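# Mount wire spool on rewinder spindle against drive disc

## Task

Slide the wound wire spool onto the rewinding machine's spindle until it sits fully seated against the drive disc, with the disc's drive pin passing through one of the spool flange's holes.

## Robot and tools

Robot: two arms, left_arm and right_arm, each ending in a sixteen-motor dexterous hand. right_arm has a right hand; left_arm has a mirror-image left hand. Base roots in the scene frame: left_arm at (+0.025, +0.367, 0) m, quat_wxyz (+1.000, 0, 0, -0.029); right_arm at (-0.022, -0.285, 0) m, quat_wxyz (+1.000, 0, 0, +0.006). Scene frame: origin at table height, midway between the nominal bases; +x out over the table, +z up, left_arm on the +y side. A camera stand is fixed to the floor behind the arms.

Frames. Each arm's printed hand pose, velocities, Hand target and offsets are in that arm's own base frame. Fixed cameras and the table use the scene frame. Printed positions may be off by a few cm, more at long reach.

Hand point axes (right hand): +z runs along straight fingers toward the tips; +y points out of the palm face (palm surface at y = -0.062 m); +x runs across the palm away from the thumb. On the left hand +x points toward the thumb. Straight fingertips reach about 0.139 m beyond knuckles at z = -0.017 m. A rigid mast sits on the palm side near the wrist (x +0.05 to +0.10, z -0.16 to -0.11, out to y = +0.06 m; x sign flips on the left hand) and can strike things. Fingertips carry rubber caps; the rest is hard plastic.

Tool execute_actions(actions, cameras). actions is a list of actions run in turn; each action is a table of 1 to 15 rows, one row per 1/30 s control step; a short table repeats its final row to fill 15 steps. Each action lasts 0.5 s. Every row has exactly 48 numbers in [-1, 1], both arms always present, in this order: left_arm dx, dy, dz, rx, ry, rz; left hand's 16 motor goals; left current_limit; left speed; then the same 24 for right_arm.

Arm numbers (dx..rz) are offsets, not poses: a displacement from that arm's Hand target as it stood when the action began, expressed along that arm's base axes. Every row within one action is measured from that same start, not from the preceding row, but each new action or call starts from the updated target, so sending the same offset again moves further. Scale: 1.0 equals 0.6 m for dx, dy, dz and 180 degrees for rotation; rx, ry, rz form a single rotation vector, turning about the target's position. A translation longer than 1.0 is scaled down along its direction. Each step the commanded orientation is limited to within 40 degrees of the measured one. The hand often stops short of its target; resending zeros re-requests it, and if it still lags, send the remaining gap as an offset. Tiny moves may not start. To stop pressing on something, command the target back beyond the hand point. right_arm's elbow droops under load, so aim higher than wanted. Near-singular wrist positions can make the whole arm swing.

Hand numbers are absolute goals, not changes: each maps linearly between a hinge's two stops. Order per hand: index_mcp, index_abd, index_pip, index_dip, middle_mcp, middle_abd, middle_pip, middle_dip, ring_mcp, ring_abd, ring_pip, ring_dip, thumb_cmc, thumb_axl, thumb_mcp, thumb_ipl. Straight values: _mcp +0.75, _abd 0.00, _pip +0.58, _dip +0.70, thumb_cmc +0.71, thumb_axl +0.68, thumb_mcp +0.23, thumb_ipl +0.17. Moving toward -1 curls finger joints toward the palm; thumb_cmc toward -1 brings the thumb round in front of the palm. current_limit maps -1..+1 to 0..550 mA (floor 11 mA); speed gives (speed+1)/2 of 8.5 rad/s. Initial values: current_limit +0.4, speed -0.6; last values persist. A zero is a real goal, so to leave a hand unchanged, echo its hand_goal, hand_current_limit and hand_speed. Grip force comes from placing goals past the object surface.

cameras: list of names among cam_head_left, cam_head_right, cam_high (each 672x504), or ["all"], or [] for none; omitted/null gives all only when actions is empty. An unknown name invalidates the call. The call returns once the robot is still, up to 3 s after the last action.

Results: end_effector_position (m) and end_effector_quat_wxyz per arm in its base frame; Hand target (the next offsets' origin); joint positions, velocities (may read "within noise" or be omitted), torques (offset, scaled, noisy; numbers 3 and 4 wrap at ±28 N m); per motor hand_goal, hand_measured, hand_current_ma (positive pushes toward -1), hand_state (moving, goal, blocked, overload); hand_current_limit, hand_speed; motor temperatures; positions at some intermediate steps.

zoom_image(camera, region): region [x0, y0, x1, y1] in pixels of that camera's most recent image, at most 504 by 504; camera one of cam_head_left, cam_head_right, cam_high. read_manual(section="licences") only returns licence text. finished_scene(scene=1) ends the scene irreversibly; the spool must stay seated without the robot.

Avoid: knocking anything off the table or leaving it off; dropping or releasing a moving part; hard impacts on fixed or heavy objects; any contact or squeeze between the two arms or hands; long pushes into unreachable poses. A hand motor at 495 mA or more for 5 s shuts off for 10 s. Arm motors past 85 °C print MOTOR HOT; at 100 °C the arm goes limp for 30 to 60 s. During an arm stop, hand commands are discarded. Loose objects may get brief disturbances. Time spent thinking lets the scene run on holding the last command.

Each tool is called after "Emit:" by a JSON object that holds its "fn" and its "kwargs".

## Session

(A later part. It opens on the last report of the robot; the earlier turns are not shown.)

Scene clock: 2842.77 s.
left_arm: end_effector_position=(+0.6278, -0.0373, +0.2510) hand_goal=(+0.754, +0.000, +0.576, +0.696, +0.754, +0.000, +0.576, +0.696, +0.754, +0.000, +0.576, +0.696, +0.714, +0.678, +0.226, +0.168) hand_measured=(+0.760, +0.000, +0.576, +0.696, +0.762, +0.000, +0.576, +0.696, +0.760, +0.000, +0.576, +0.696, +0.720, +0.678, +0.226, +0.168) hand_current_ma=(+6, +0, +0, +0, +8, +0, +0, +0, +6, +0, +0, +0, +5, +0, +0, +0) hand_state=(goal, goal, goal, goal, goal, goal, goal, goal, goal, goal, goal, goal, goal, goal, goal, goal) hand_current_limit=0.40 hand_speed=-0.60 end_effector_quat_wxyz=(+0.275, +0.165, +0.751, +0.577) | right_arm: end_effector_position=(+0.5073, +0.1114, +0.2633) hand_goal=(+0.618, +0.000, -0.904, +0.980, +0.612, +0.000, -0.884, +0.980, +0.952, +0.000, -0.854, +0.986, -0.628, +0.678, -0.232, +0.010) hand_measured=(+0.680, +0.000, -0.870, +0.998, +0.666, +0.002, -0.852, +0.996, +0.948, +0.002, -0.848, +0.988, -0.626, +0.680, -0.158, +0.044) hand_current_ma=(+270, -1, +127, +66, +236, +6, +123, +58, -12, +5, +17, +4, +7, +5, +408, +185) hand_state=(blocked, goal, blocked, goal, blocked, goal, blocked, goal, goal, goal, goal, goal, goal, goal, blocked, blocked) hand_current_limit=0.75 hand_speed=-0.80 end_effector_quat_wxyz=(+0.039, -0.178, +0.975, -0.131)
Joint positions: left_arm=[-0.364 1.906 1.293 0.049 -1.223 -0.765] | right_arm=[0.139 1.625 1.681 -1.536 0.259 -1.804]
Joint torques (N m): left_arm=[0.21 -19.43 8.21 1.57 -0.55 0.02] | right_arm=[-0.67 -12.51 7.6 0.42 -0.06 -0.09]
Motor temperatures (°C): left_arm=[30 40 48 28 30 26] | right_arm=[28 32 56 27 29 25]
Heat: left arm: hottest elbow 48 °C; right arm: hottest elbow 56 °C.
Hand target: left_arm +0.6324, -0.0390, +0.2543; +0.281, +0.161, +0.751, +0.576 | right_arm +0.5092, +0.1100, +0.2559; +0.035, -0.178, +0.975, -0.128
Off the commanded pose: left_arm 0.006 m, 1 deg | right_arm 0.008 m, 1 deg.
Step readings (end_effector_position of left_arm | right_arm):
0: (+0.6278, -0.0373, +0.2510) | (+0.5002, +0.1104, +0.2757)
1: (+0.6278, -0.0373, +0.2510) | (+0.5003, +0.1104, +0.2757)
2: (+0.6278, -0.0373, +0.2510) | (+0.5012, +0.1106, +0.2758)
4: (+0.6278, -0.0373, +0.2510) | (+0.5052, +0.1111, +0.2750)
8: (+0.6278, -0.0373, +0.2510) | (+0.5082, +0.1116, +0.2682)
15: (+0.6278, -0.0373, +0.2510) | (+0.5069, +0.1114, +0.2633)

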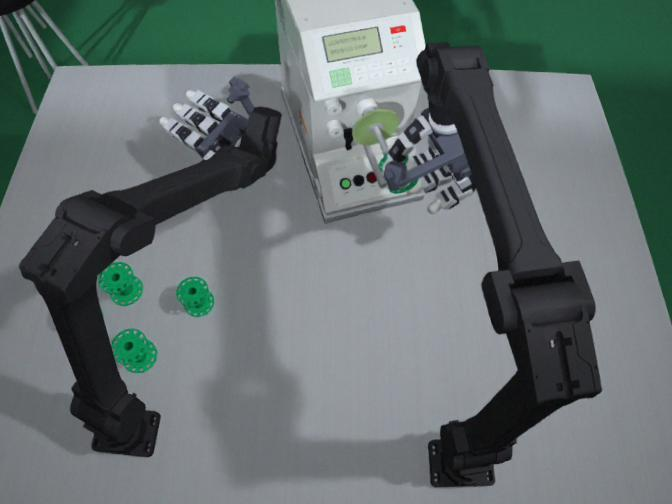

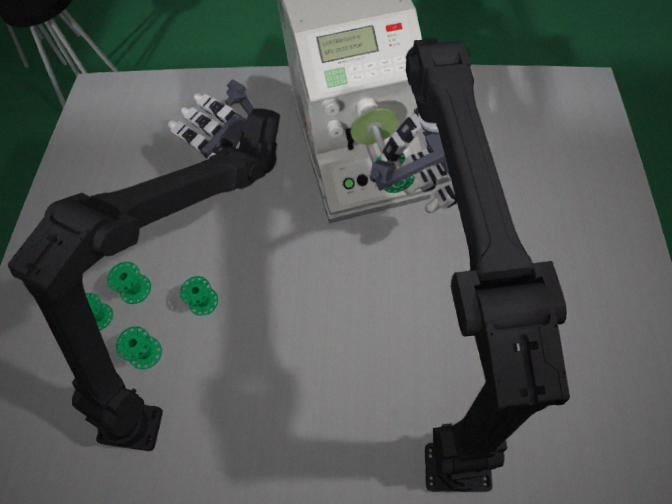

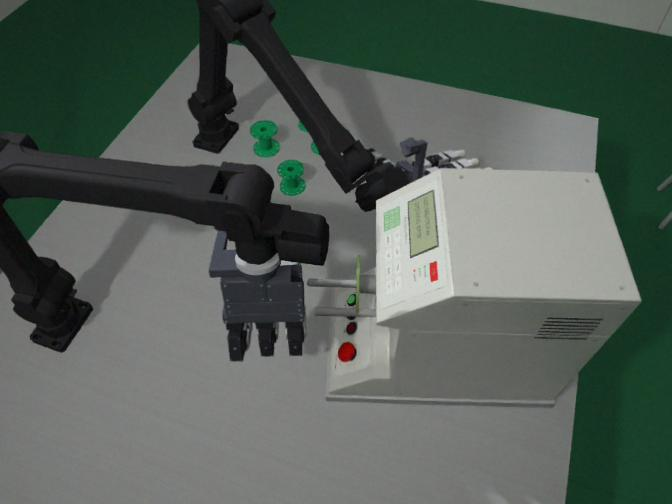

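Emit:
{"fn": "execute_actions", "kwargs": {"actions": [[[0,0,0,0,0,0,0.754,0,0.576,0.696,0.754,0,0.576,0.696,0.754,0,0.576,0.696,0.714,0.678,0.226,0.168,0.4,-0.6,-0.003,0.002,-0.012,0,0,0,0.618,0,-0.905,0.98,0.612,0,-0.885,0.98,0.952,0,-0.854,0.986,-0.629,0.678,-0.232,0.01,0.75,-0.8]]], "cameras": ["all"]}}

Emit:
{"fn": "zoom_image", "kwargs": {"camera": "cam_high", "region": [270, 230, 330, 300]}}

Emit:
{"fn": "zoom_image", "kwargs": {"camera": "cam_head_left", "region": [360, 130, 430, 200]}}

Emit:
{"fn": "zoom_image", "kwargs": {"camera": "cam_head_right", "region": [360, 130, 430, 200]}}

Scene clock: 2865.90 s.
left_arm: end_effector_position=(+0.6278, -0.0373, +0.2510) hand_goal=(+0.754, +0.000, +0.576, +0.696, +0.754, +0.000, +0.576, +0.696, +0.754, +0.000, +0.576, +0.696, +0.714, +0.678, +0.226, +0.168) hand_measured=(+0.760, +0.000, +0.576, +0.696, +0.762, +0.000, +0.576, +0.696, +0.760, +0.000, +0.576, +0.696, +0.720, +0.678, +0.226, +0.168) hand_current_ma=(+6, +0, +0, +0, +8, +0, +0, +0, +6, +0, +0, +0, +5, +0, +0, +0) hand_state=(goal, goal, goal, goal, goal, goal, goal, goal, goal, goal, goal, goal, goal, goal, goal, goal) hand_current_limit=0.40 hand_speed=-0.60 end_effector_quat_wxyz=(+0.275, +0.165, +0.751, +0.577) | right_arm: end_effector_position=(+0.5063, +0.1113, +0.2539) hand_goal=(+0.618, +0.000, -0.904, +0.980, +0.612, +0.000, -0.884, +0.980, +0.952, +0.000, -0.854, +0.986, -0.628, +0.678, -0.232, +0.010) hand_measured=(+0.680, +0.000, -0.870, +0.998, +0.666, +0.002, -0.852, +0.996, +0.948, +0.002, -0.848, +0.988, -0.626, +0.680, -0.158, +0.044) hand_current_ma=(+270, -1, +127, +66, +236, +6, +123, +58, -12, +5, +17, +4, +7, +5, +408, +185) hand_state=(blocked, goal, blocked, goal, blocked, goal, blocked, goal, goal, goal, goal, goal, goal, goal, blocked, blocked) hand_current_limit=0.75 hand_speed=-0.80 end_effector_quat_wxyz=(+0.036, -0.178, +0.975, -0.131)
Joint positions: left_arm=[-0.364 1.906 1.293 0.049 -1.223 -0.765] | right_arm=[0.139 1.625 1.656 -1.517 0.259 -1.804]
Joint torques (N m): left_arm=[0.32 -19.55 8.35 1.5 -0.59 0.03] | right_arm=[-0.38 -12.92 7.57 0.39 -0.06 -0.06]
Motor temperatures (°C): left_arm=[30 40 48 28 30 26] | right_arm=[28 32 51 27 29 25]
Heat: left arm: hottest elbow 48 °C; right arm: hottest elbow 51 °C.
Hand target: left_arm +0.6324, -0.0390, +0.2543; +0.281, +0.161, +0.751, +0.576 | right_arm +0.5072, +0.1112, +0.2486; +0.034, -0.178, +0.975, -0.128
Off the commanded pose: left_arm 0.006 m, 1 deg | right_arm 0.005 m, 0 deg.
Step readings (end_effector_position of left_arm | right_arm):
0: (+0.6278, -0.0373, +0.2510) | (+0.5073, +0.1114, +0.2633)
1: (+0.6278, -0.0373, +0.2510) | (+0.5073, +0.1114, +0.2633)
2: (+0.6278, -0.0373, +0.2510) | (+0.5073, +0.1114, +0.2627)
4: (+0.6278, -0.0373, +0.2510) | (+0.5078, +0.1115, +0.2607)
8: (+0.6278, -0.0373, +0.2510) | (+0.5064, +0.1113, +0.2552)
15: (+0.6278, -0.0373, +0.2510) | (+0.5063, +0.1113, +0.2539)

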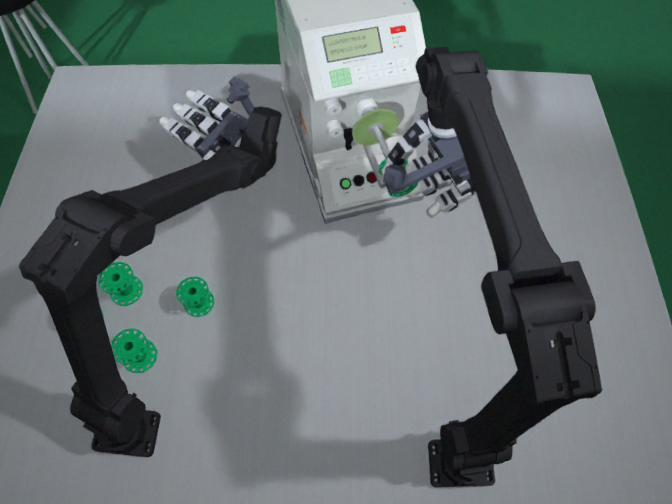

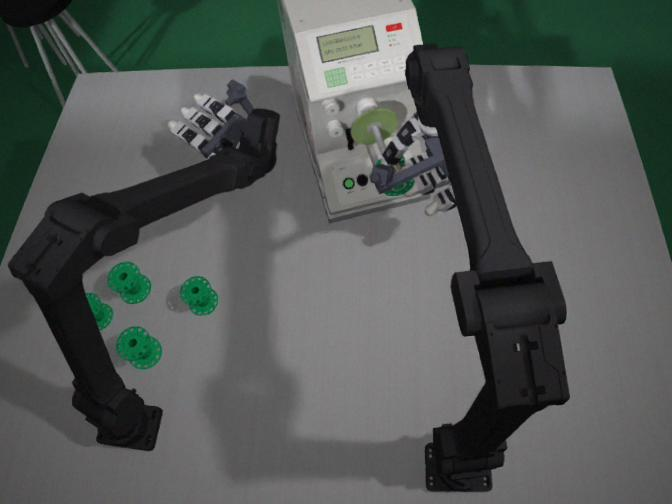

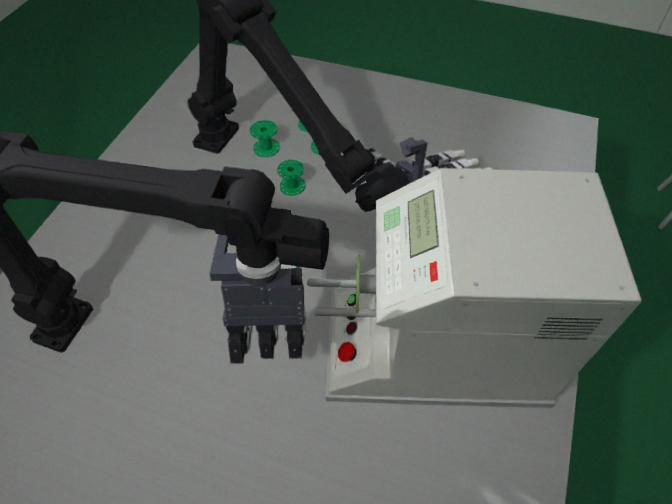

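Scaled by 7.200 from the camera's 672x504 image, which has a finer 960x720 frame.

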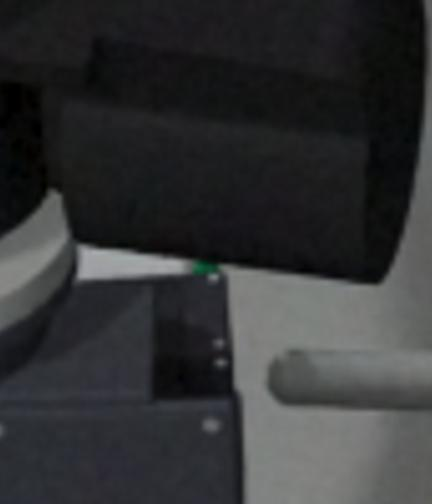

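Scaled by 7.200 from the camera's 672x504 image, which has a finer 960x720 frame.

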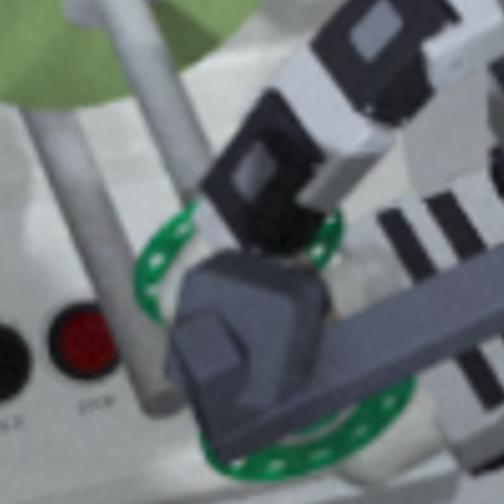

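Scaled by 7.200 from the camera's 672x504 image, which has a finer 960x720 frame.

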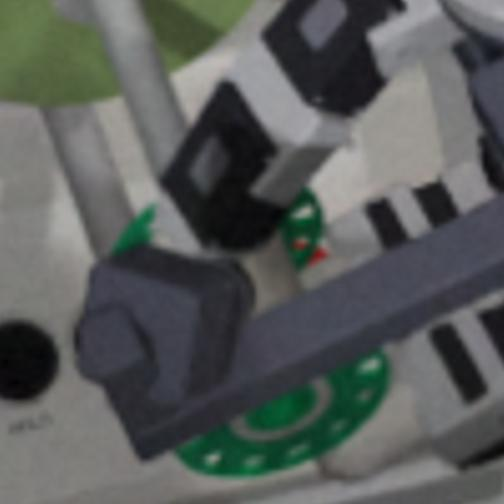

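Emit:
{"fn": "execute_actions", "kwargs": {"actions": [[[0,0,0,0,0,0,0.754,0,0.576,0.696,0.754,0,0.576,0.696,0.754,0,0.576,0.696,0.714,0.678,0.226,0.168,0.4,-0.6,0.0159,0.0045,0.003,0,0,0,0.618,0,-0.905,0.98,0.612,0,-0.885,0.98,0.952,0,-0.854,0.986,-0.629,0.678,-0.232,0.01,0.75,-0.8]],[[0,0,0,0,0,0,0.754,0,0.576,0.696,0.754,0,0.576,0.696,0.754,0,0.576,0.696,0.714,0.678,0.226,0.168,0.4,-0.6,0.008,0.0025,0.001,0,0,0,0.618,0,-0.905,0.98,0.612,0,-0.885,0.98,0.952,0,-0.854,0.986,-0.629,0.678,-0.232,0.01,0.75,-0.8]]], "cameras": ["all"]}}

Emit:
{"fn": "zoom_image", "kwargs": {"camera": "cam_high", "region": [270, 230, 330, 300]}}

Emit:
{"fn": "zoom_image", "kwargs": {"camera": "cam_head_left", "region": [360, 130, 430, 200]}}

Emit:
{"fn": "zoom_image", "kwargs": {"camera": "cam_head_right", "region": [360, 130, 430, 200]}}

Scene clock: 2881.17 s.
left_arm: end_effector_position=(+0.6278, -0.0373, +0.2510) hand_goal=(+0.754, +0.000, +0.576, +0.696, +0.754, +0.000, +0.576, +0.696, +0.754, +0.000, +0.576, +0.696, +0.714, +0.678, +0.226, +0.168) hand_measured=(+0.760, +0.000, +0.576, +0.696, +0.762, +0.000, +0.576, +0.696, +0.760, +0.000, +0.576, +0.696, +0.720, +0.678, +0.226, +0.168) hand_current_ma=(+6, +0, +0, +0, +8, +0, +0, +0, +6, +0, +0, +0, +5, +0, +0, +0) hand_state=(goal, goal, goal, goal, goal, goal, goal, goal, goal, goal, goal, goal, goal, goal, goal, goal) hand_current_limit=0.40 hand_speed=-0.60 end_effector_quat_wxyz=(+0.275, +0.165, +0.751, +0.577) | right_arm: end_effector_position=(+0.5091, +0.1117, +0.2419) hand_goal=(+0.618, +0.000, -0.904, +0.980, +0.612, +0.000, -0.884, +0.980, +0.952, +0.000, -0.854, +0.986, -0.628, +0.678, -0.232, +0.010) hand_measured=(+0.680, +0.000, -0.870, +0.998, +0.666, +0.002, -0.852, +0.996, +0.948, +0.002, -0.848, +0.988, -0.626, +0.680, -0.158, +0.044) hand_current_ma=(+270, -1, +127, +66, +236, +6, +123, +58, -12, +5, +17, +4, +7, +5, +408, +185) hand_state=(blocked, goal, blocked, goal, blocked, goal, blocked, goal, goal, goal, goal, goal, goal, goal, blocked, blocked) hand_current_limit=0.75 hand_speed=-0.80 end_effector_quat_wxyz=(+0.024, -0.180, +0.975, -0.130)
Joint positions: left_arm=[-0.364 1.906 1.293 0.049 -1.223 -0.765] | right_arm=[0.139 1.649 1.656 -1.517 0.259 -1.804]
Joint torques (N m): left_arm=[0.44 -19.49 8.23 1.51 -0.58 0.04] | right_arm=[-0.03 -11.87 11.82 -0.27 -0.05 -0.02]
Heat: left arm: hottest elbow 48 °C; right arm: hottest elbow 48 °C.
Hand target: left_arm +0.6324, -0.0390, +0.2543; +0.281, +0.161, +0.751, +0.576 | right_arm +0.5215, +0.1154, +0.2511; +0.035, -0.178, +0.975, -0.128
Off the commanded pose: left_arm 0.006 m, 1 deg | right_arm 0.016 m, 1 deg.
Step readings (end_effector_position of left_arm | right_arm):
0: (+0.6278, -0.0373, +0.2510) | (+0.5063, +0.1113, +0.2539)
1: (+0.6278, -0.0373, +0.2510) | (+0.5063, +0.1113, +0.2539)
2: (+0.6278, -0.0373, +0.2510) | (+0.5063, +0.1113, +0.2539)
4: (+0.6278, -0.0373, +0.2510) | (+0.5063, +0.1113, +0.2539)
8: (+0.6278, -0.0373, +0.2510) | (+0.5067, +0.1113, +0.2524)
15: (+0.6278, -0.0373, +0.2510) | (+0.5077, +0.1115, +0.2482)
16: (+0.6278, -0.0373, +0.2510) | (+0.5077, +0.1115, +0.2480)
17: (+0.6278, -0.0373, +0.2510) | (+0.5078, +0.1115, +0.2478)
19: (+0.6278, -0.0373, +0.2510) | (+0.5079, +0.1115, +0.2473)
23: (+0.6278, -0.0373, +0.2510) | (+0.5085, +0.1116, +0.2448)
30: (+0.6278, -0.0373, +0.2510) | (+0.5091, +0.1117, +0.2419)

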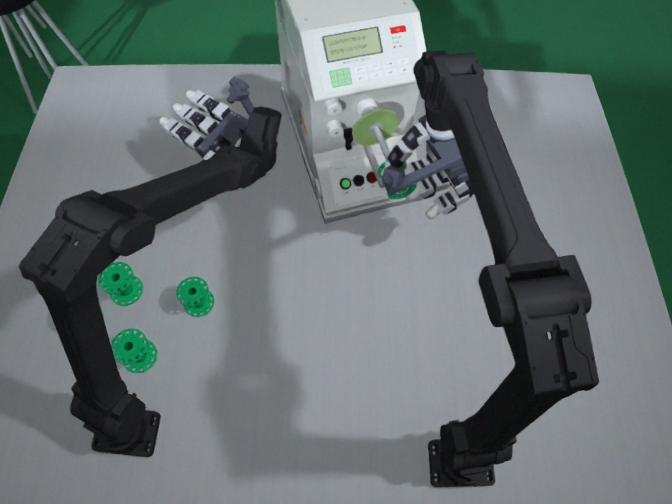

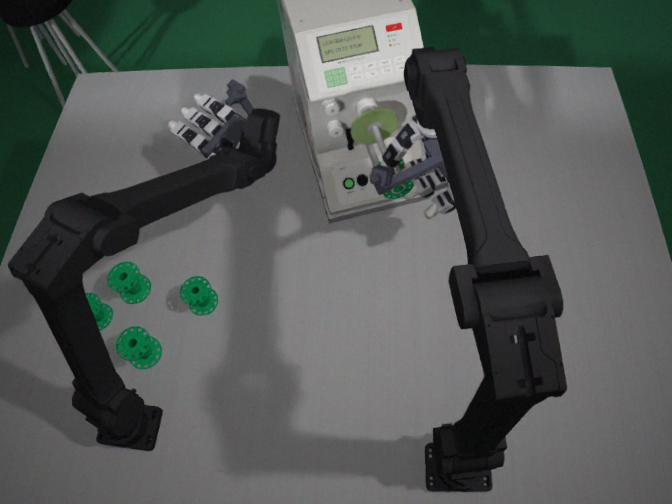

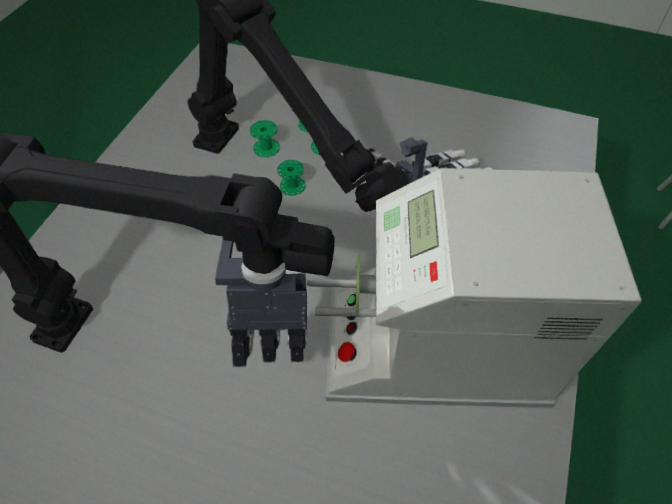

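Scaled by 7.200 from the camera's 672x504 image, which has a finer 960x720 frame.

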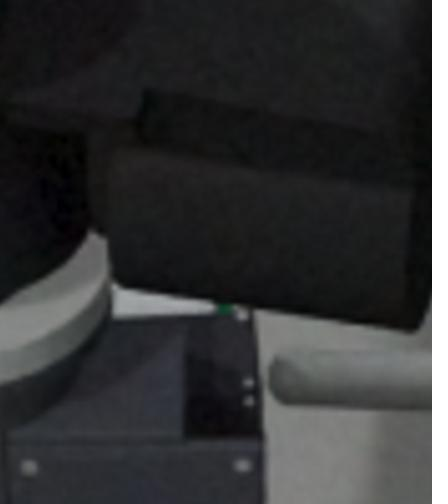

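Scaled by 7.200 from the camera's 672x504 image, which has a finer 960x720 frame.

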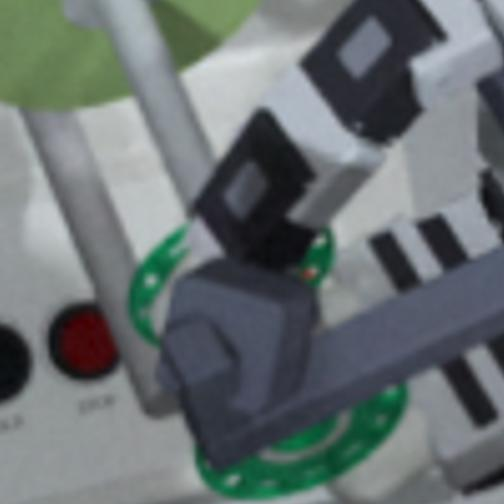

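Scaled by 7.200 from the camera's 672x504 image, which has a finer 960x720 frame.

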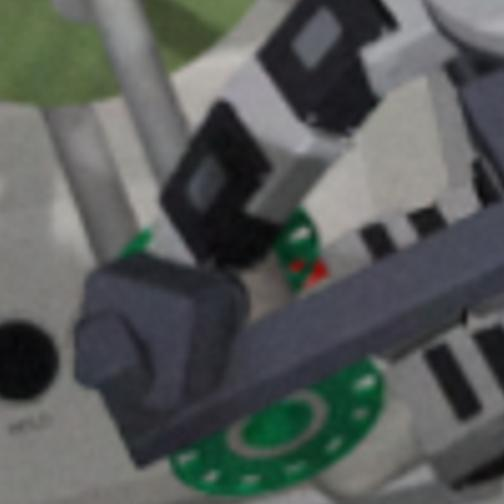

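Emit:
{"fn": "execute_actions", "kwargs": {"actions": [[[0,0,0,0,0,0,0.754,0,0.576,0.696,0.754,0,0.576,0.696,0.754,0,0.576,0.696,0.714,0.678,0.226,0.168,0.4,-0.6,-0.06,-0.02,0.03,0,0,0,0.618,0,-0.905,0.98,0.612,0,-0.885,0.98,0.952,0,-0.854,0.986,-0.629,0.678,-0.232,0.01,0.75,-0.8]]], "cameras": ["cam_head_left","cam_high"]}}

Scene clock: 2897.43 s.
left_arm: end_effector_position=(+0.6278, -0.0373, +0.2510) hand_goal=(+0.754, +0.000, +0.576, +0.696, +0.754, +0.000, +0.576, +0.696, +0.754, +0.000, +0.576, +0.696, +0.714, +0.678, +0.226, +0.168) hand_measured=(+0.760, +0.000, +0.576, +0.696, +0.762, +0.000, +0.576, +0.696, +0.760, +0.000, +0.576, +0.696, +0.720, +0.678, +0.226, +0.168) hand_current_ma=(+6, +0, +0, +0, +8, +0, +0, +0, +6, +0, +0, +0, +5, +0, +0, +0) hand_state=(goal, goal, goal, goal, goal, goal, goal, goal, goal, goal, goal, goal, goal, goal, goal, goal) hand_current_limit=0.40 hand_speed=-0.60 end_effector_quat_wxyz=(+0.275, +0.165, +0.751, +0.577) | right_arm: end_effector_position=(+0.4917, +0.1070, +0.2670) hand_goal=(+0.618, +0.000, -0.904, +0.980, +0.612, +0.000, -0.884, +0.980, +0.952, +0.000, -0.854, +0.986, -0.628, +0.678, -0.232, +0.010) hand_measured=(+0.680, +0.000, -0.870, +0.998, +0.666, +0.002, -0.852, +0.996, +0.948, +0.002, -0.848, +0.988, -0.626, +0.680, -0.158, +0.044) hand_current_ma=(+270, -1, +127, +66, +236, +6, +123, +58, -12, +5, +17, +4, +7, +5, +408, +185) hand_state=(blocked, goal, blocked, goal, blocked, goal, blocked, goal, goal, goal, goal, goal, goal, goal, blocked, blocked) hand_current_limit=0.75 hand_speed=-0.80 end_effector_quat_wxyz=(+0.038, -0.178, +0.974, -0.131)
Joint positions: left_arm=[-0.364 1.906 1.293 0.049 -1.223 -0.765] | right_arm=[0.134 1.584 1.641 -1.538 0.259 -1.81]
Joint torques (N m): left_arm=[0.15 -19.31 8.28 1.51 -0.57 0.04] | right_arm=[-0.85 -13.8 7.56 -0.25 -0.07 -0.11]
Heat: left arm: hottest elbow 48 °C; right arm: hottest elbow 47 °C.
Hand target: left_arm +0.6324, -0.0390, +0.2543; +0.281, +0.161, +0.751, +0.576 | right_arm +0.4857, +0.1034, +0.2693; +0.035, -0.178, +0.975, -0.128
Off the commanded pose: left_arm 0.006 m, 1 deg | right_arm 0.007 m, 1 deg.
Step readings (end_effector_position of left_arm | right_arm):
0: (+0.6278, -0.0373, +0.2510) | (+0.5091, +0.1117, +0.2419)
1: (+0.6278, -0.0373, +0.2510) | (+0.5091, +0.1117, +0.2419)
2: (+0.6278, -0.0373, +0.2510) | (+0.5089, +0.1117, +0.2419)
4: (+0.6278, -0.0373, +0.2510) | (+0.5074, +0.1114, +0.2432)
8: (+0.6278, -0.0373, +0.2510) | (+0.4998, +0.1090, +0.2496)
15: (+0.6278, -0.0373, +0.2510) | (+0.4921, +0.1073, +0.2665)
Images, in order (width x height): cam_head_left 672x504, cam_high 672x504.

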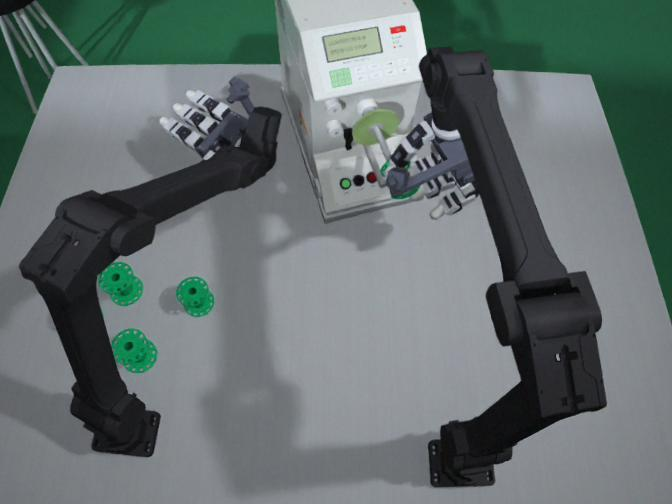

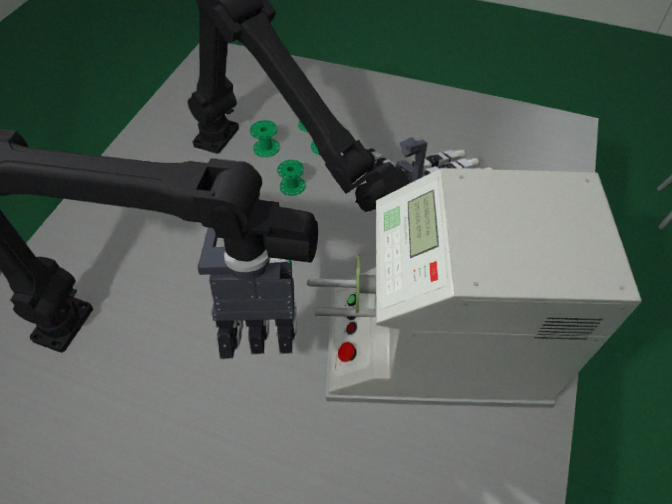

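Emit:
{"fn": "execute_actions", "kwargs": {"actions": [[[0,0,0,0,0,0,0.754,0,0.576,0.696,0.754,0,0.576,0.696,0.754,0,0.576,0.696,0.714,0.678,0.226,0.168,0.4,-0.6,0.042,0.0085,0.011,0,0,0,0.618,0,-0.905,0.98,0.612,0,-0.885,0.98,0.952,0,-0.854,0.986,-0.629,0.678,-0.232,0.01,0.75,-0.8]]], "cameras": ["cam_head_left","cam_head_right","cam_high"]}}

Emit:
{"fn": "zoom_image", "kwargs": {"camera": "cam_high", "region": [270, 230, 330, 300]}}

Emit:
{"fn": "zoom_image", "kwargs": {"camera": "cam_head_left", "region": [360, 130, 430, 200]}}

Scene clock: 2911.93 s.
left_arm: end_effector_position=(+0.6278, -0.0373, +0.2510) hand_goal=(+0.754, +0.000, +0.576, +0.696, +0.754, +0.000, +0.576, +0.696, +0.754, +0.000, +0.576, +0.696, +0.714, +0.678, +0.226, +0.168) hand_measured=(+0.760, +0.000, +0.576, +0.696, +0.762, +0.000, +0.576, +0.696, +0.760, +0.000, +0.576, +0.696, +0.720, +0.678, +0.226, +0.168) hand_current_ma=(+6, +0, +0, +0, +8, +0, +0, +0, +6, +0, +0, +0, +5, +0, +0, +0) hand_state=(goal, goal, goal, goal, goal, goal, goal, goal, goal, goal, goal, goal, goal, goal, goal, goal) hand_current_limit=0.40 hand_speed=-0.60 end_effector_quat_wxyz=(+0.275, +0.165, +0.751, +0.577) | right_arm: end_effector_position=(+0.4951, +0.1075, +0.2583) hand_goal=(+0.618, +0.000, -0.904, +0.980, +0.612, +0.000, -0.884, +0.980, +0.952, +0.000, -0.854, +0.986, -0.628, +0.678, -0.232, +0.010) hand_measured=(+0.680, +0.000, -0.870, +0.998, +0.666, +0.002, -0.852, +0.996, +0.948, +0.002, -0.848, +0.988, -0.626, +0.680, -0.158, +0.044) hand_current_ma=(+270, -1, +127, +66, +236, +6, +123, +58, -12, +5, +17, +4, +8, +5, +408, +185) hand_state=(blocked, goal, blocked, goal, blocked, goal, blocked, goal, goal, goal, goal, goal, goal, goal, blocked, blocked) hand_current_limit=0.75 hand_speed=-0.80 end_effector_quat_wxyz=(+0.017, -0.181, +0.975, -0.130)
Joint positions: left_arm=[-0.364 1.906 1.293 0.049 -1.223 -0.765] | right_arm=[0.134 1.622 1.666 -1.568 0.259 -1.81]
Joint torques (N m): left_arm=[0.32 -19.31 8.24 1.44 -0.59 0.04] | right_arm=[-0.56 -11.81 13.04 -0.38 -0.06 -0.08]
Heat: left arm: hottest elbow 48 °C; right arm: hottest elbow 47 °C.
Hand target: left_arm +0.6324, -0.0390, +0.2543; +0.281, +0.161, +0.751, +0.576 | right_arm +0.5108, +0.1085, +0.2757; +0.035, -0.178, +0.975, -0.128
Off the commanded pose: left_arm 0.006 m, 1 deg | right_arm 0.024 m, 2 deg.
Step readings (end_effector_position of left_arm | right_arm):
0: (+0.6278, -0.0373, +0.2510) | (+0.4917, +0.1070, +0.2670)
1: (+0.6278, -0.0373, +0.2510) | (+0.4917, +0.1070, +0.2670)
2: (+0.6278, -0.0373, +0.2510) | (+0.4912, +0.1069, +0.2670)
4: (+0.6278, -0.0373, +0.2510) | (+0.4893, +0.1067, +0.2659)
8: (+0.6278, -0.0373, +0.2510) | (+0.4904, +0.1068, +0.2626)
15: (+0.6278, -0.0373, +0.2510) | (+0.4945, +0.1074, +0.2564)

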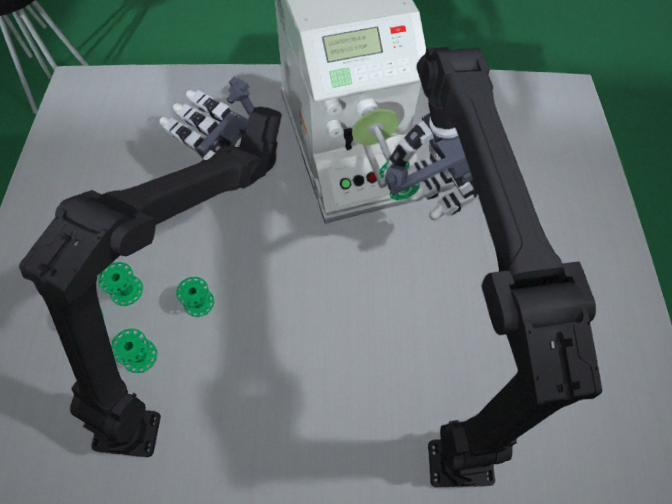

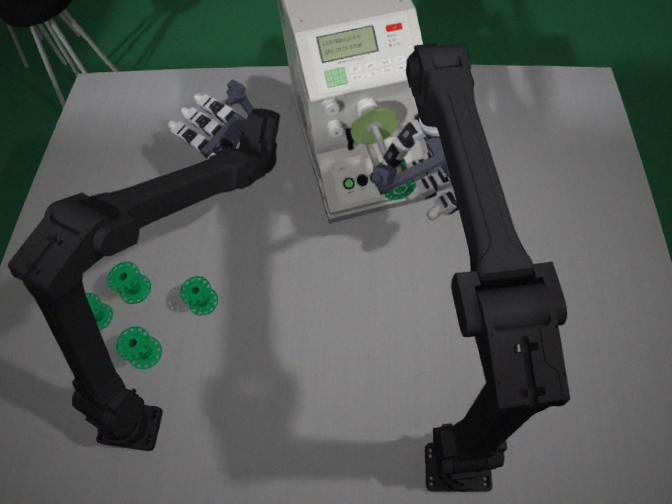

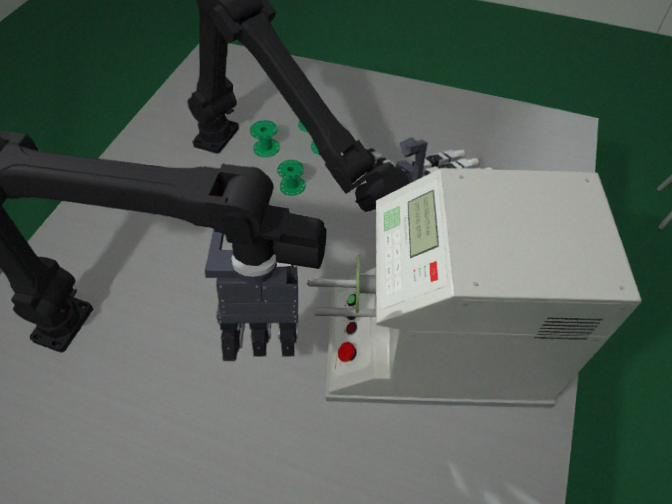

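Scaled by 7.200 from the camera's 672x504 image, which has a finer 960x720 frame.

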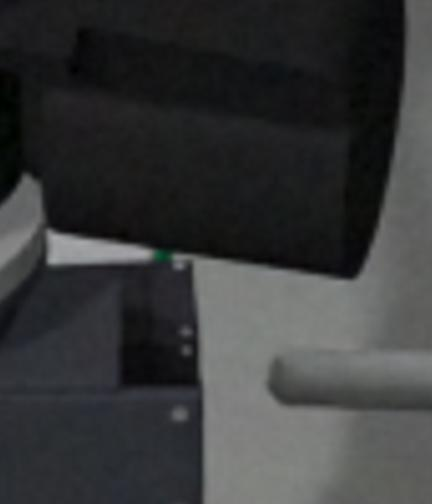

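Scaled by 7.200 from the camera's 672x504 image, which has a finer 960x720 frame.

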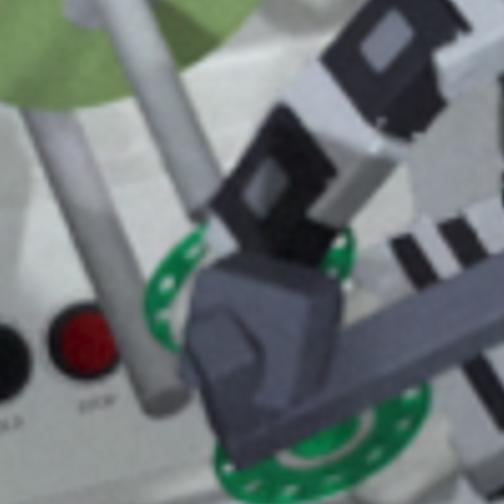

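Emit:
{"fn": "execute_actions", "kwargs": {"actions": [[[0,0,0,0,0,0,0.754,0,0.576,0.696,0.754,0,0.576,0.696,0.754,0,0.576,0.696,0.714,0.678,0.226,0.168,0.4,-0.6,0.0238,0.0085,-0.003,0,0,0,0.618,0,-0.905,0.98,0.612,0,-0.885,0.98,0.952,0,-0.854,0.986,-0.629,0.678,-0.232,0.01,0.75,-0.8]]], "cameras": ["cam_head_left","cam_head_right","cam_high"]}}

Emit:
{"fn": "zoom_image", "kwargs": {"camera": "cam_high", "region": [270, 230, 330, 300]}}

Emit:
{"fn": "zoom_image", "kwargs": {"camera": "cam_head_left", "region": [360, 130, 430, 200]}}

Scene clock: 2926.27 s.
left_arm: end_effector_position=(+0.6278, -0.0373, +0.2510) hand_goal=(+0.754, +0.000, +0.576, +0.696, +0.754, +0.000, +0.576, +0.696, +0.754, +0.000, +0.576, +0.696, +0.714, +0.678, +0.226, +0.168) hand_measured=(+0.760, +0.000, +0.576, +0.696, +0.762, +0.000, +0.576, +0.696, +0.760, +0.000, +0.576, +0.696, +0.720, +0.678, +0.226, +0.168) hand_current_ma=(+6, +0, +0, +0, +8, +0, +0, +0, +6, +0, +0, +0, +5, +0, +0, +0) hand_state=(goal, goal, goal, goal, goal, goal, goal, goal, goal, goal, goal, goal, goal, goal, goal, goal) hand_current_limit=0.40 hand_speed=-0.60 end_effector_quat_wxyz=(+0.275, +0.165, +0.751, +0.577) | right_arm: end_effector_position=(+0.5086, +0.1093, +0.2572) hand_goal=(+0.618, +0.000, -0.904, +0.980, +0.612, +0.000, -0.884, +0.980, +0.952, +0.000, -0.854, +0.986, -0.628, +0.678, -0.232, +0.010) hand_measured=(+0.680, +0.000, -0.870, +0.998, +0.666, +0.002, -0.852, +0.996, +0.948, +0.002, -0.848, +0.988, -0.626, +0.680, -0.158, +0.044) hand_current_ma=(+270, -1, +127, +66, +236, +6, +123, +58, -12, +5, +17, +4, +8, +5, +408, +185) hand_state=(blocked, goal, blocked, goal, blocked, goal, blocked, goal, goal, goal, goal, goal, goal, goal, blocked, blocked) hand_current_limit=0.75 hand_speed=-0.80 end_effector_quat_wxyz=(+0.016, -0.181, +0.975, -0.130)
Joint positions: left_arm=[-0.364 1.906 1.293 0.049 -1.223 -0.765] | right_arm=[0.134 1.66 1.711 -1.576 0.259 -1.81]
Joint torques (N m): left_arm=[0.26 -19.49 8.36 1.57 -0.58 0.06] | right_arm=[-0.03 -12.16 13.3 -0.39 -0.05 -0.01]
Heat: left arm: hottest elbow 48 °C; right arm: hottest elbow 49 °C.
Hand target: left_arm +0.6324, -0.0390, +0.2543; +0.281, +0.161, +0.751, +0.576 | right_arm +0.5251, +0.1136, +0.2738; +0.034, -0.178, +0.975, -0.128
Off the commanded pose: left_arm 0.006 m, 1 deg | right_arm 0.024 m, 2 deg.
Step readings (end_effector_position of left_arm | right_arm):
0: (+0.6278, -0.0373, +0.2510) | (+0.4951, +0.1075, +0.2583)
1: (+0.6278, -0.0373, +0.2510) | (+0.4952, +0.1075, +0.2585)
2: (+0.6278, -0.0373, +0.2510) | (+0.4955, +0.1075, +0.2587)
4: (+0.6278, -0.0373, +0.2510) | (+0.4985, +0.1079, +0.2601)
8: (+0.6278, -0.0373, +0.2510) | (+0.5067, +0.1090, +0.2613)
15: (+0.6278, -0.0373, +0.2510) | (+0.5088, +0.1093, +0.2574)

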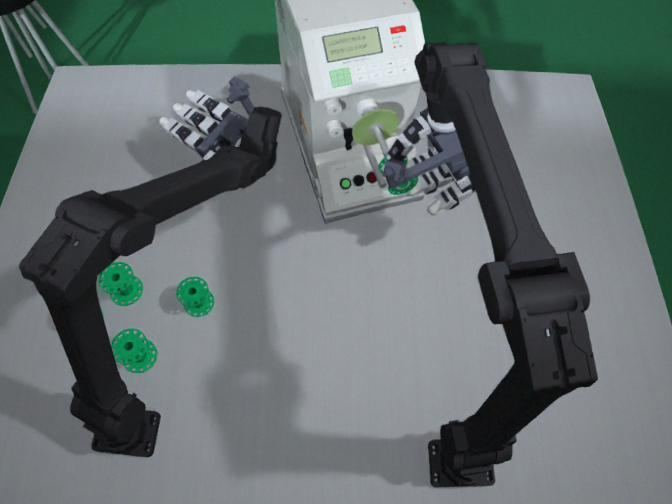

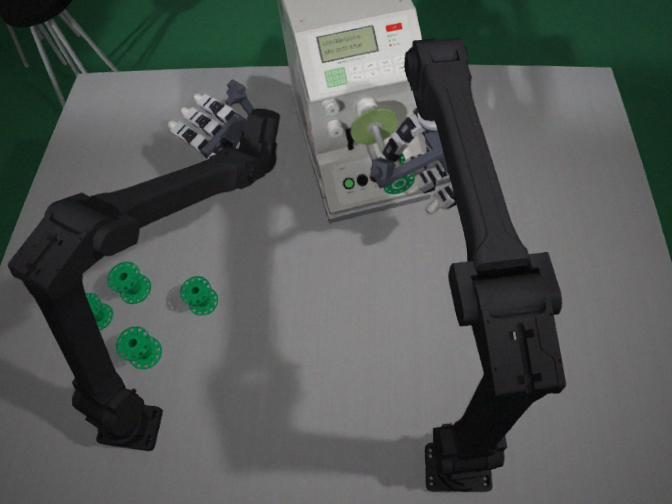

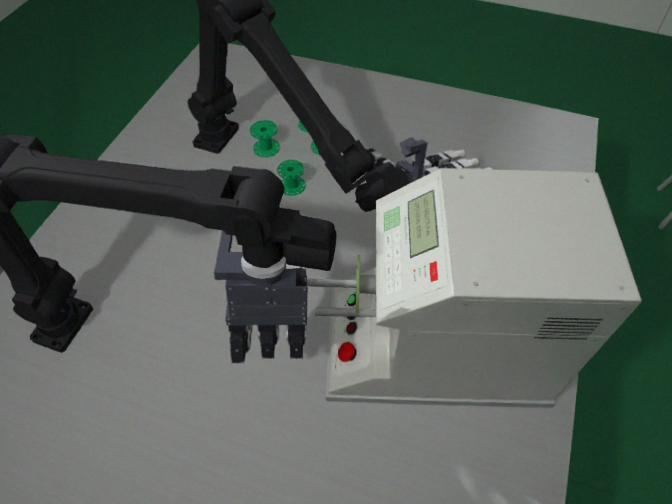

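Scaled by 7.200 from the camera's 672x504 image, which has a finer 960x720 frame.

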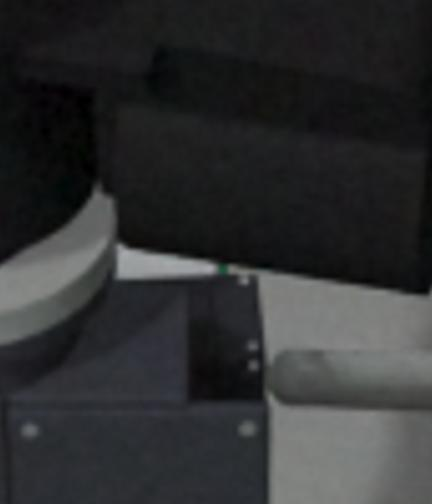

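Scaled by 7.200 from the camera's 672x504 image, which has a finer 960x720 frame.

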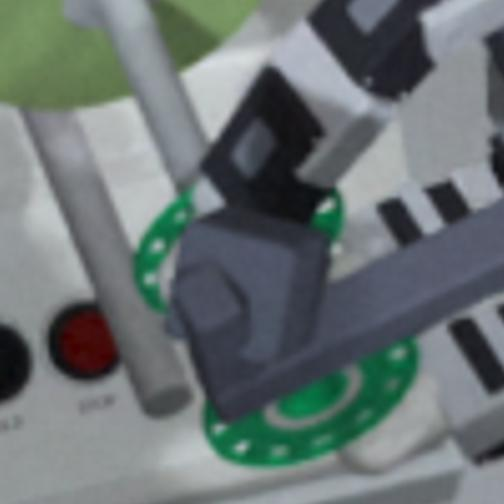

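Emit:
{"fn": "execute_actions", "kwargs": {"actions": [[[0,0,0,0,0,0,0.754,0,0.576,0.696,0.754,0,0.576,0.696,0.754,0,0.576,0.696,0.714,0.678,0.226,0.168,0.4,-0.6,0.01,0.0133,-0.001,0,0,0,0.618,0,-0.905,0.98,0.612,0,-0.885,0.98,0.952,0,-0.854,0.986,-0.629,0.678,-0.232,0.01,0.75,-0.8]]], "cameras": ["cam_head_left","cam_high"]}}

Scene clock: 2972.37 s.
left_arm: end_effector_position=(+0.6278, -0.0373, +0.2510) hand_goal=(+0.754, +0.000, +0.576, +0.696, +0.754, +0.000, +0.576, +0.696, +0.754, +0.000, +0.576, +0.696, +0.714, +0.678, +0.226, +0.168) hand_measured=(+0.760, +0.000, +0.576, +0.696, +0.762, +0.000, +0.576, +0.696, +0.760, +0.000, +0.576, +0.696, +0.720, +0.678, +0.226, +0.168) hand_current_ma=(+6, +0, +0, +0, +8, +0, +0, +0, +6, +0, +0, +0, +5, +0, +0, +0) hand_state=(goal, goal, goal, goal, goal, goal, goal, goal, goal, goal, goal, goal, goal, goal, goal, goal) hand_current_limit=0.40 hand_speed=-0.60 end_effector_quat_wxyz=(+0.275, +0.165, +0.751, +0.577) | right_arm: end_effector_position=(+0.5151, +0.1142, +0.2584) hand_goal=(+0.618, +0.000, -0.904, +0.980, +0.612, +0.000, -0.884, +0.980, +0.952, +0.000, -0.854, +0.986, -0.628, +0.678, -0.232, +0.010) hand_measured=(+0.680, +0.000, -0.870, +0.998, +0.666, +0.002, -0.852, +0.996, +0.948, +0.002, -0.848, +0.988, -0.626, +0.680, -0.158, +0.044) hand_current_ma=(+270, -1, +127, +66, +236, +6, +123, +58, -12, +5, +17, +4, +8, +5, +408, +185) hand_state=(blocked, goal, blocked, goal, blocked, goal, blocked, goal, goal, goal, goal, goal, goal, goal, blocked, blocked) hand_current_limit=0.75 hand_speed=-0.80 end_effector_quat_wxyz=(+0.017, -0.180, +0.975, -0.130)
Joint positions: left_arm=[-0.364 1.906 1.293 0.049 -1.223 -0.765] | right_arm=[0.142 1.678 1.737 -1.584 0.259 -1.8]
Joint torques (N m): left_arm=[0.56 -19.43 8.25 1.54 -0.58 0.04] | right_arm=[0.5 -12.22 13.19 -0.36 -0.02 0.03]
Motor temperatures (°C): left_arm=[30 40 48 28 30 26] | right_arm=[28 34 57 27 29 25]
Heat: left arm: hottest elbow 48 °C; right arm: hottest elbow 57 °C.
Hand target: left_arm +0.6324, -0.0390, +0.2543; +0.281, +0.161, +0.751, +0.576 | right_arm +0.5311, +0.1216, +0.2733; +0.035, -0.178, +0.975, -0.128
Off the commanded pose: left_arm 0.006 m, 1 deg | right_arm 0.023 m, 2 deg.
Step readings (end_effector_position of left_arm | right_arm):
0: (+0.6278, -0.0373, +0.2510) | (+0.5086, +0.1093, +0.2572)
1: (+0.6278, -0.0373, +0.2510) | (+0.5086, +0.1093, +0.2574)
2: (+0.6278, -0.0373, +0.2510) | (+0.5088, +0.1093, +0.2578)
4: (+0.6278, -0.0373, +0.2510) | (+0.5105, +0.1101, +0.2587)
8: (+0.6278, -0.0373, +0.2510) | (+0.5145, +0.1125, +0.2601)
15: (+0.6278, -0.0373, +0.2510) | (+0.5152, +0.1140, +0.2586)
Images, in order (width x height): cam_head_left 672x504, cam_high 672x504.

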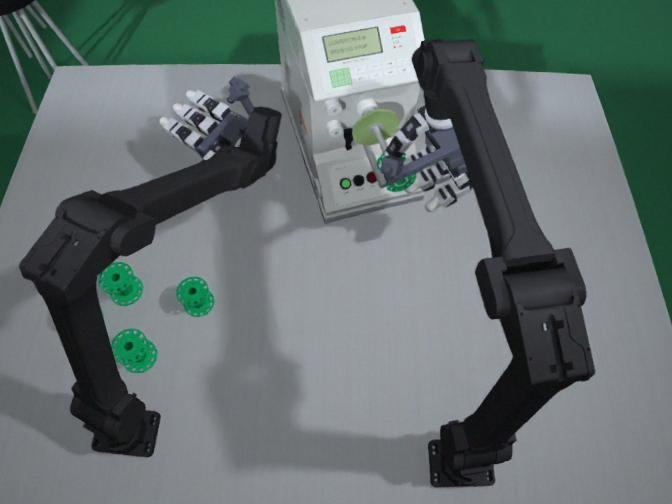

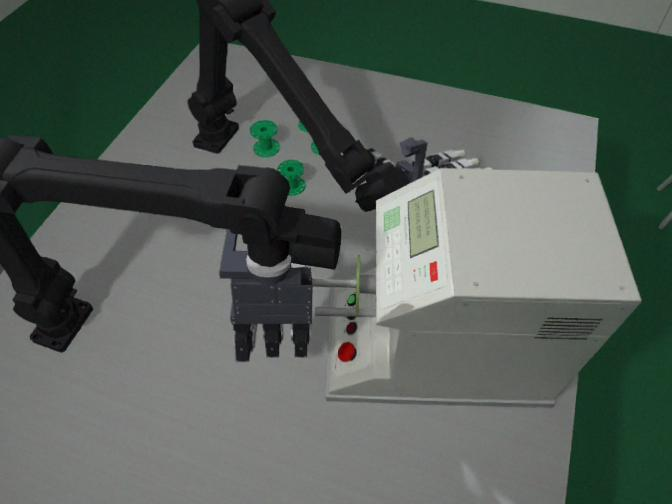

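Emit:
{"fn": "zoom_image", "kwargs": {"camera": "cam_head_left", "region": [330, 90, 470, 230]}}

Emit:
{"fn": "zoom_image", "kwargs": {"camera": "cam_high", "region": [220, 220, 400, 370]}}

Emit:
{"fn": "zoom_image", "kwargs": {"camera": "cam_head_left", "region": [360, 120, 430, 190]}}

Scaled by 3.600 from the camera's 672x504 image, which has a finer 960x720 frame.

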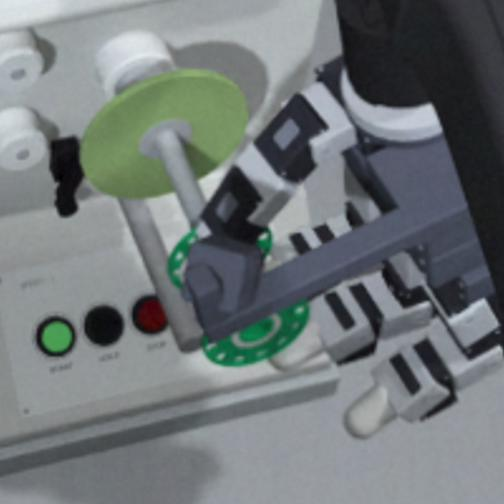

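Scaled by 2.800 from the camera's 672x504 image, which has a finer 960x720 frame.

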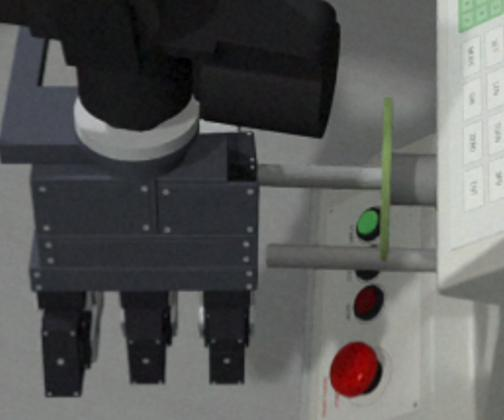

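Scaled by 7.200 from the camera's 672x504 image, which has a finer 960x720 frame.

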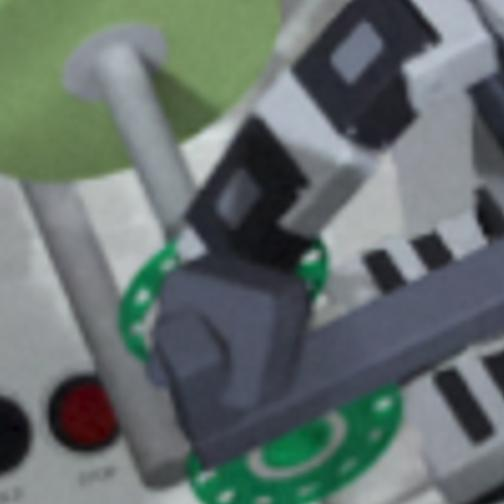

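Emit:
{"fn": "zoom_image", "kwargs": {"camera": "cam_high", "region": [280, 250, 370, 310]}}

Emit:
{"fn": "zoom_image", "kwargs": {"camera": "cam_head_left", "region": [370, 145, 410, 175]}}

Scaled by 5.600 from the camera's 672x504 image, which has a finer 960x720 frame.

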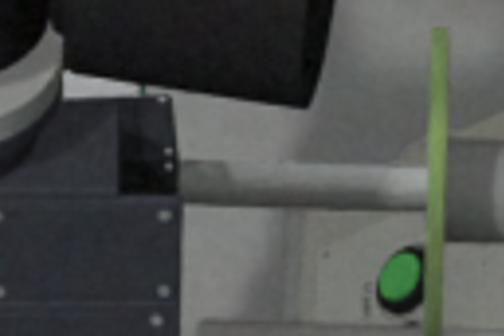

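Scaled by 12.600 from the camera's 672x504 image, which has a finer 960x720 frame.

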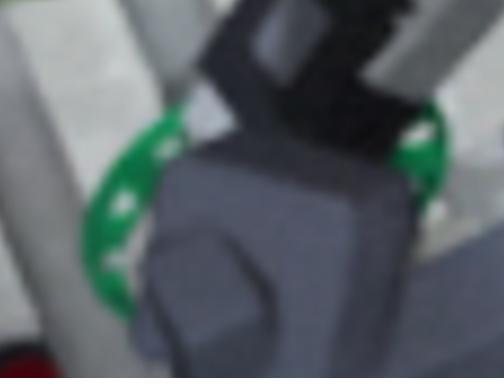

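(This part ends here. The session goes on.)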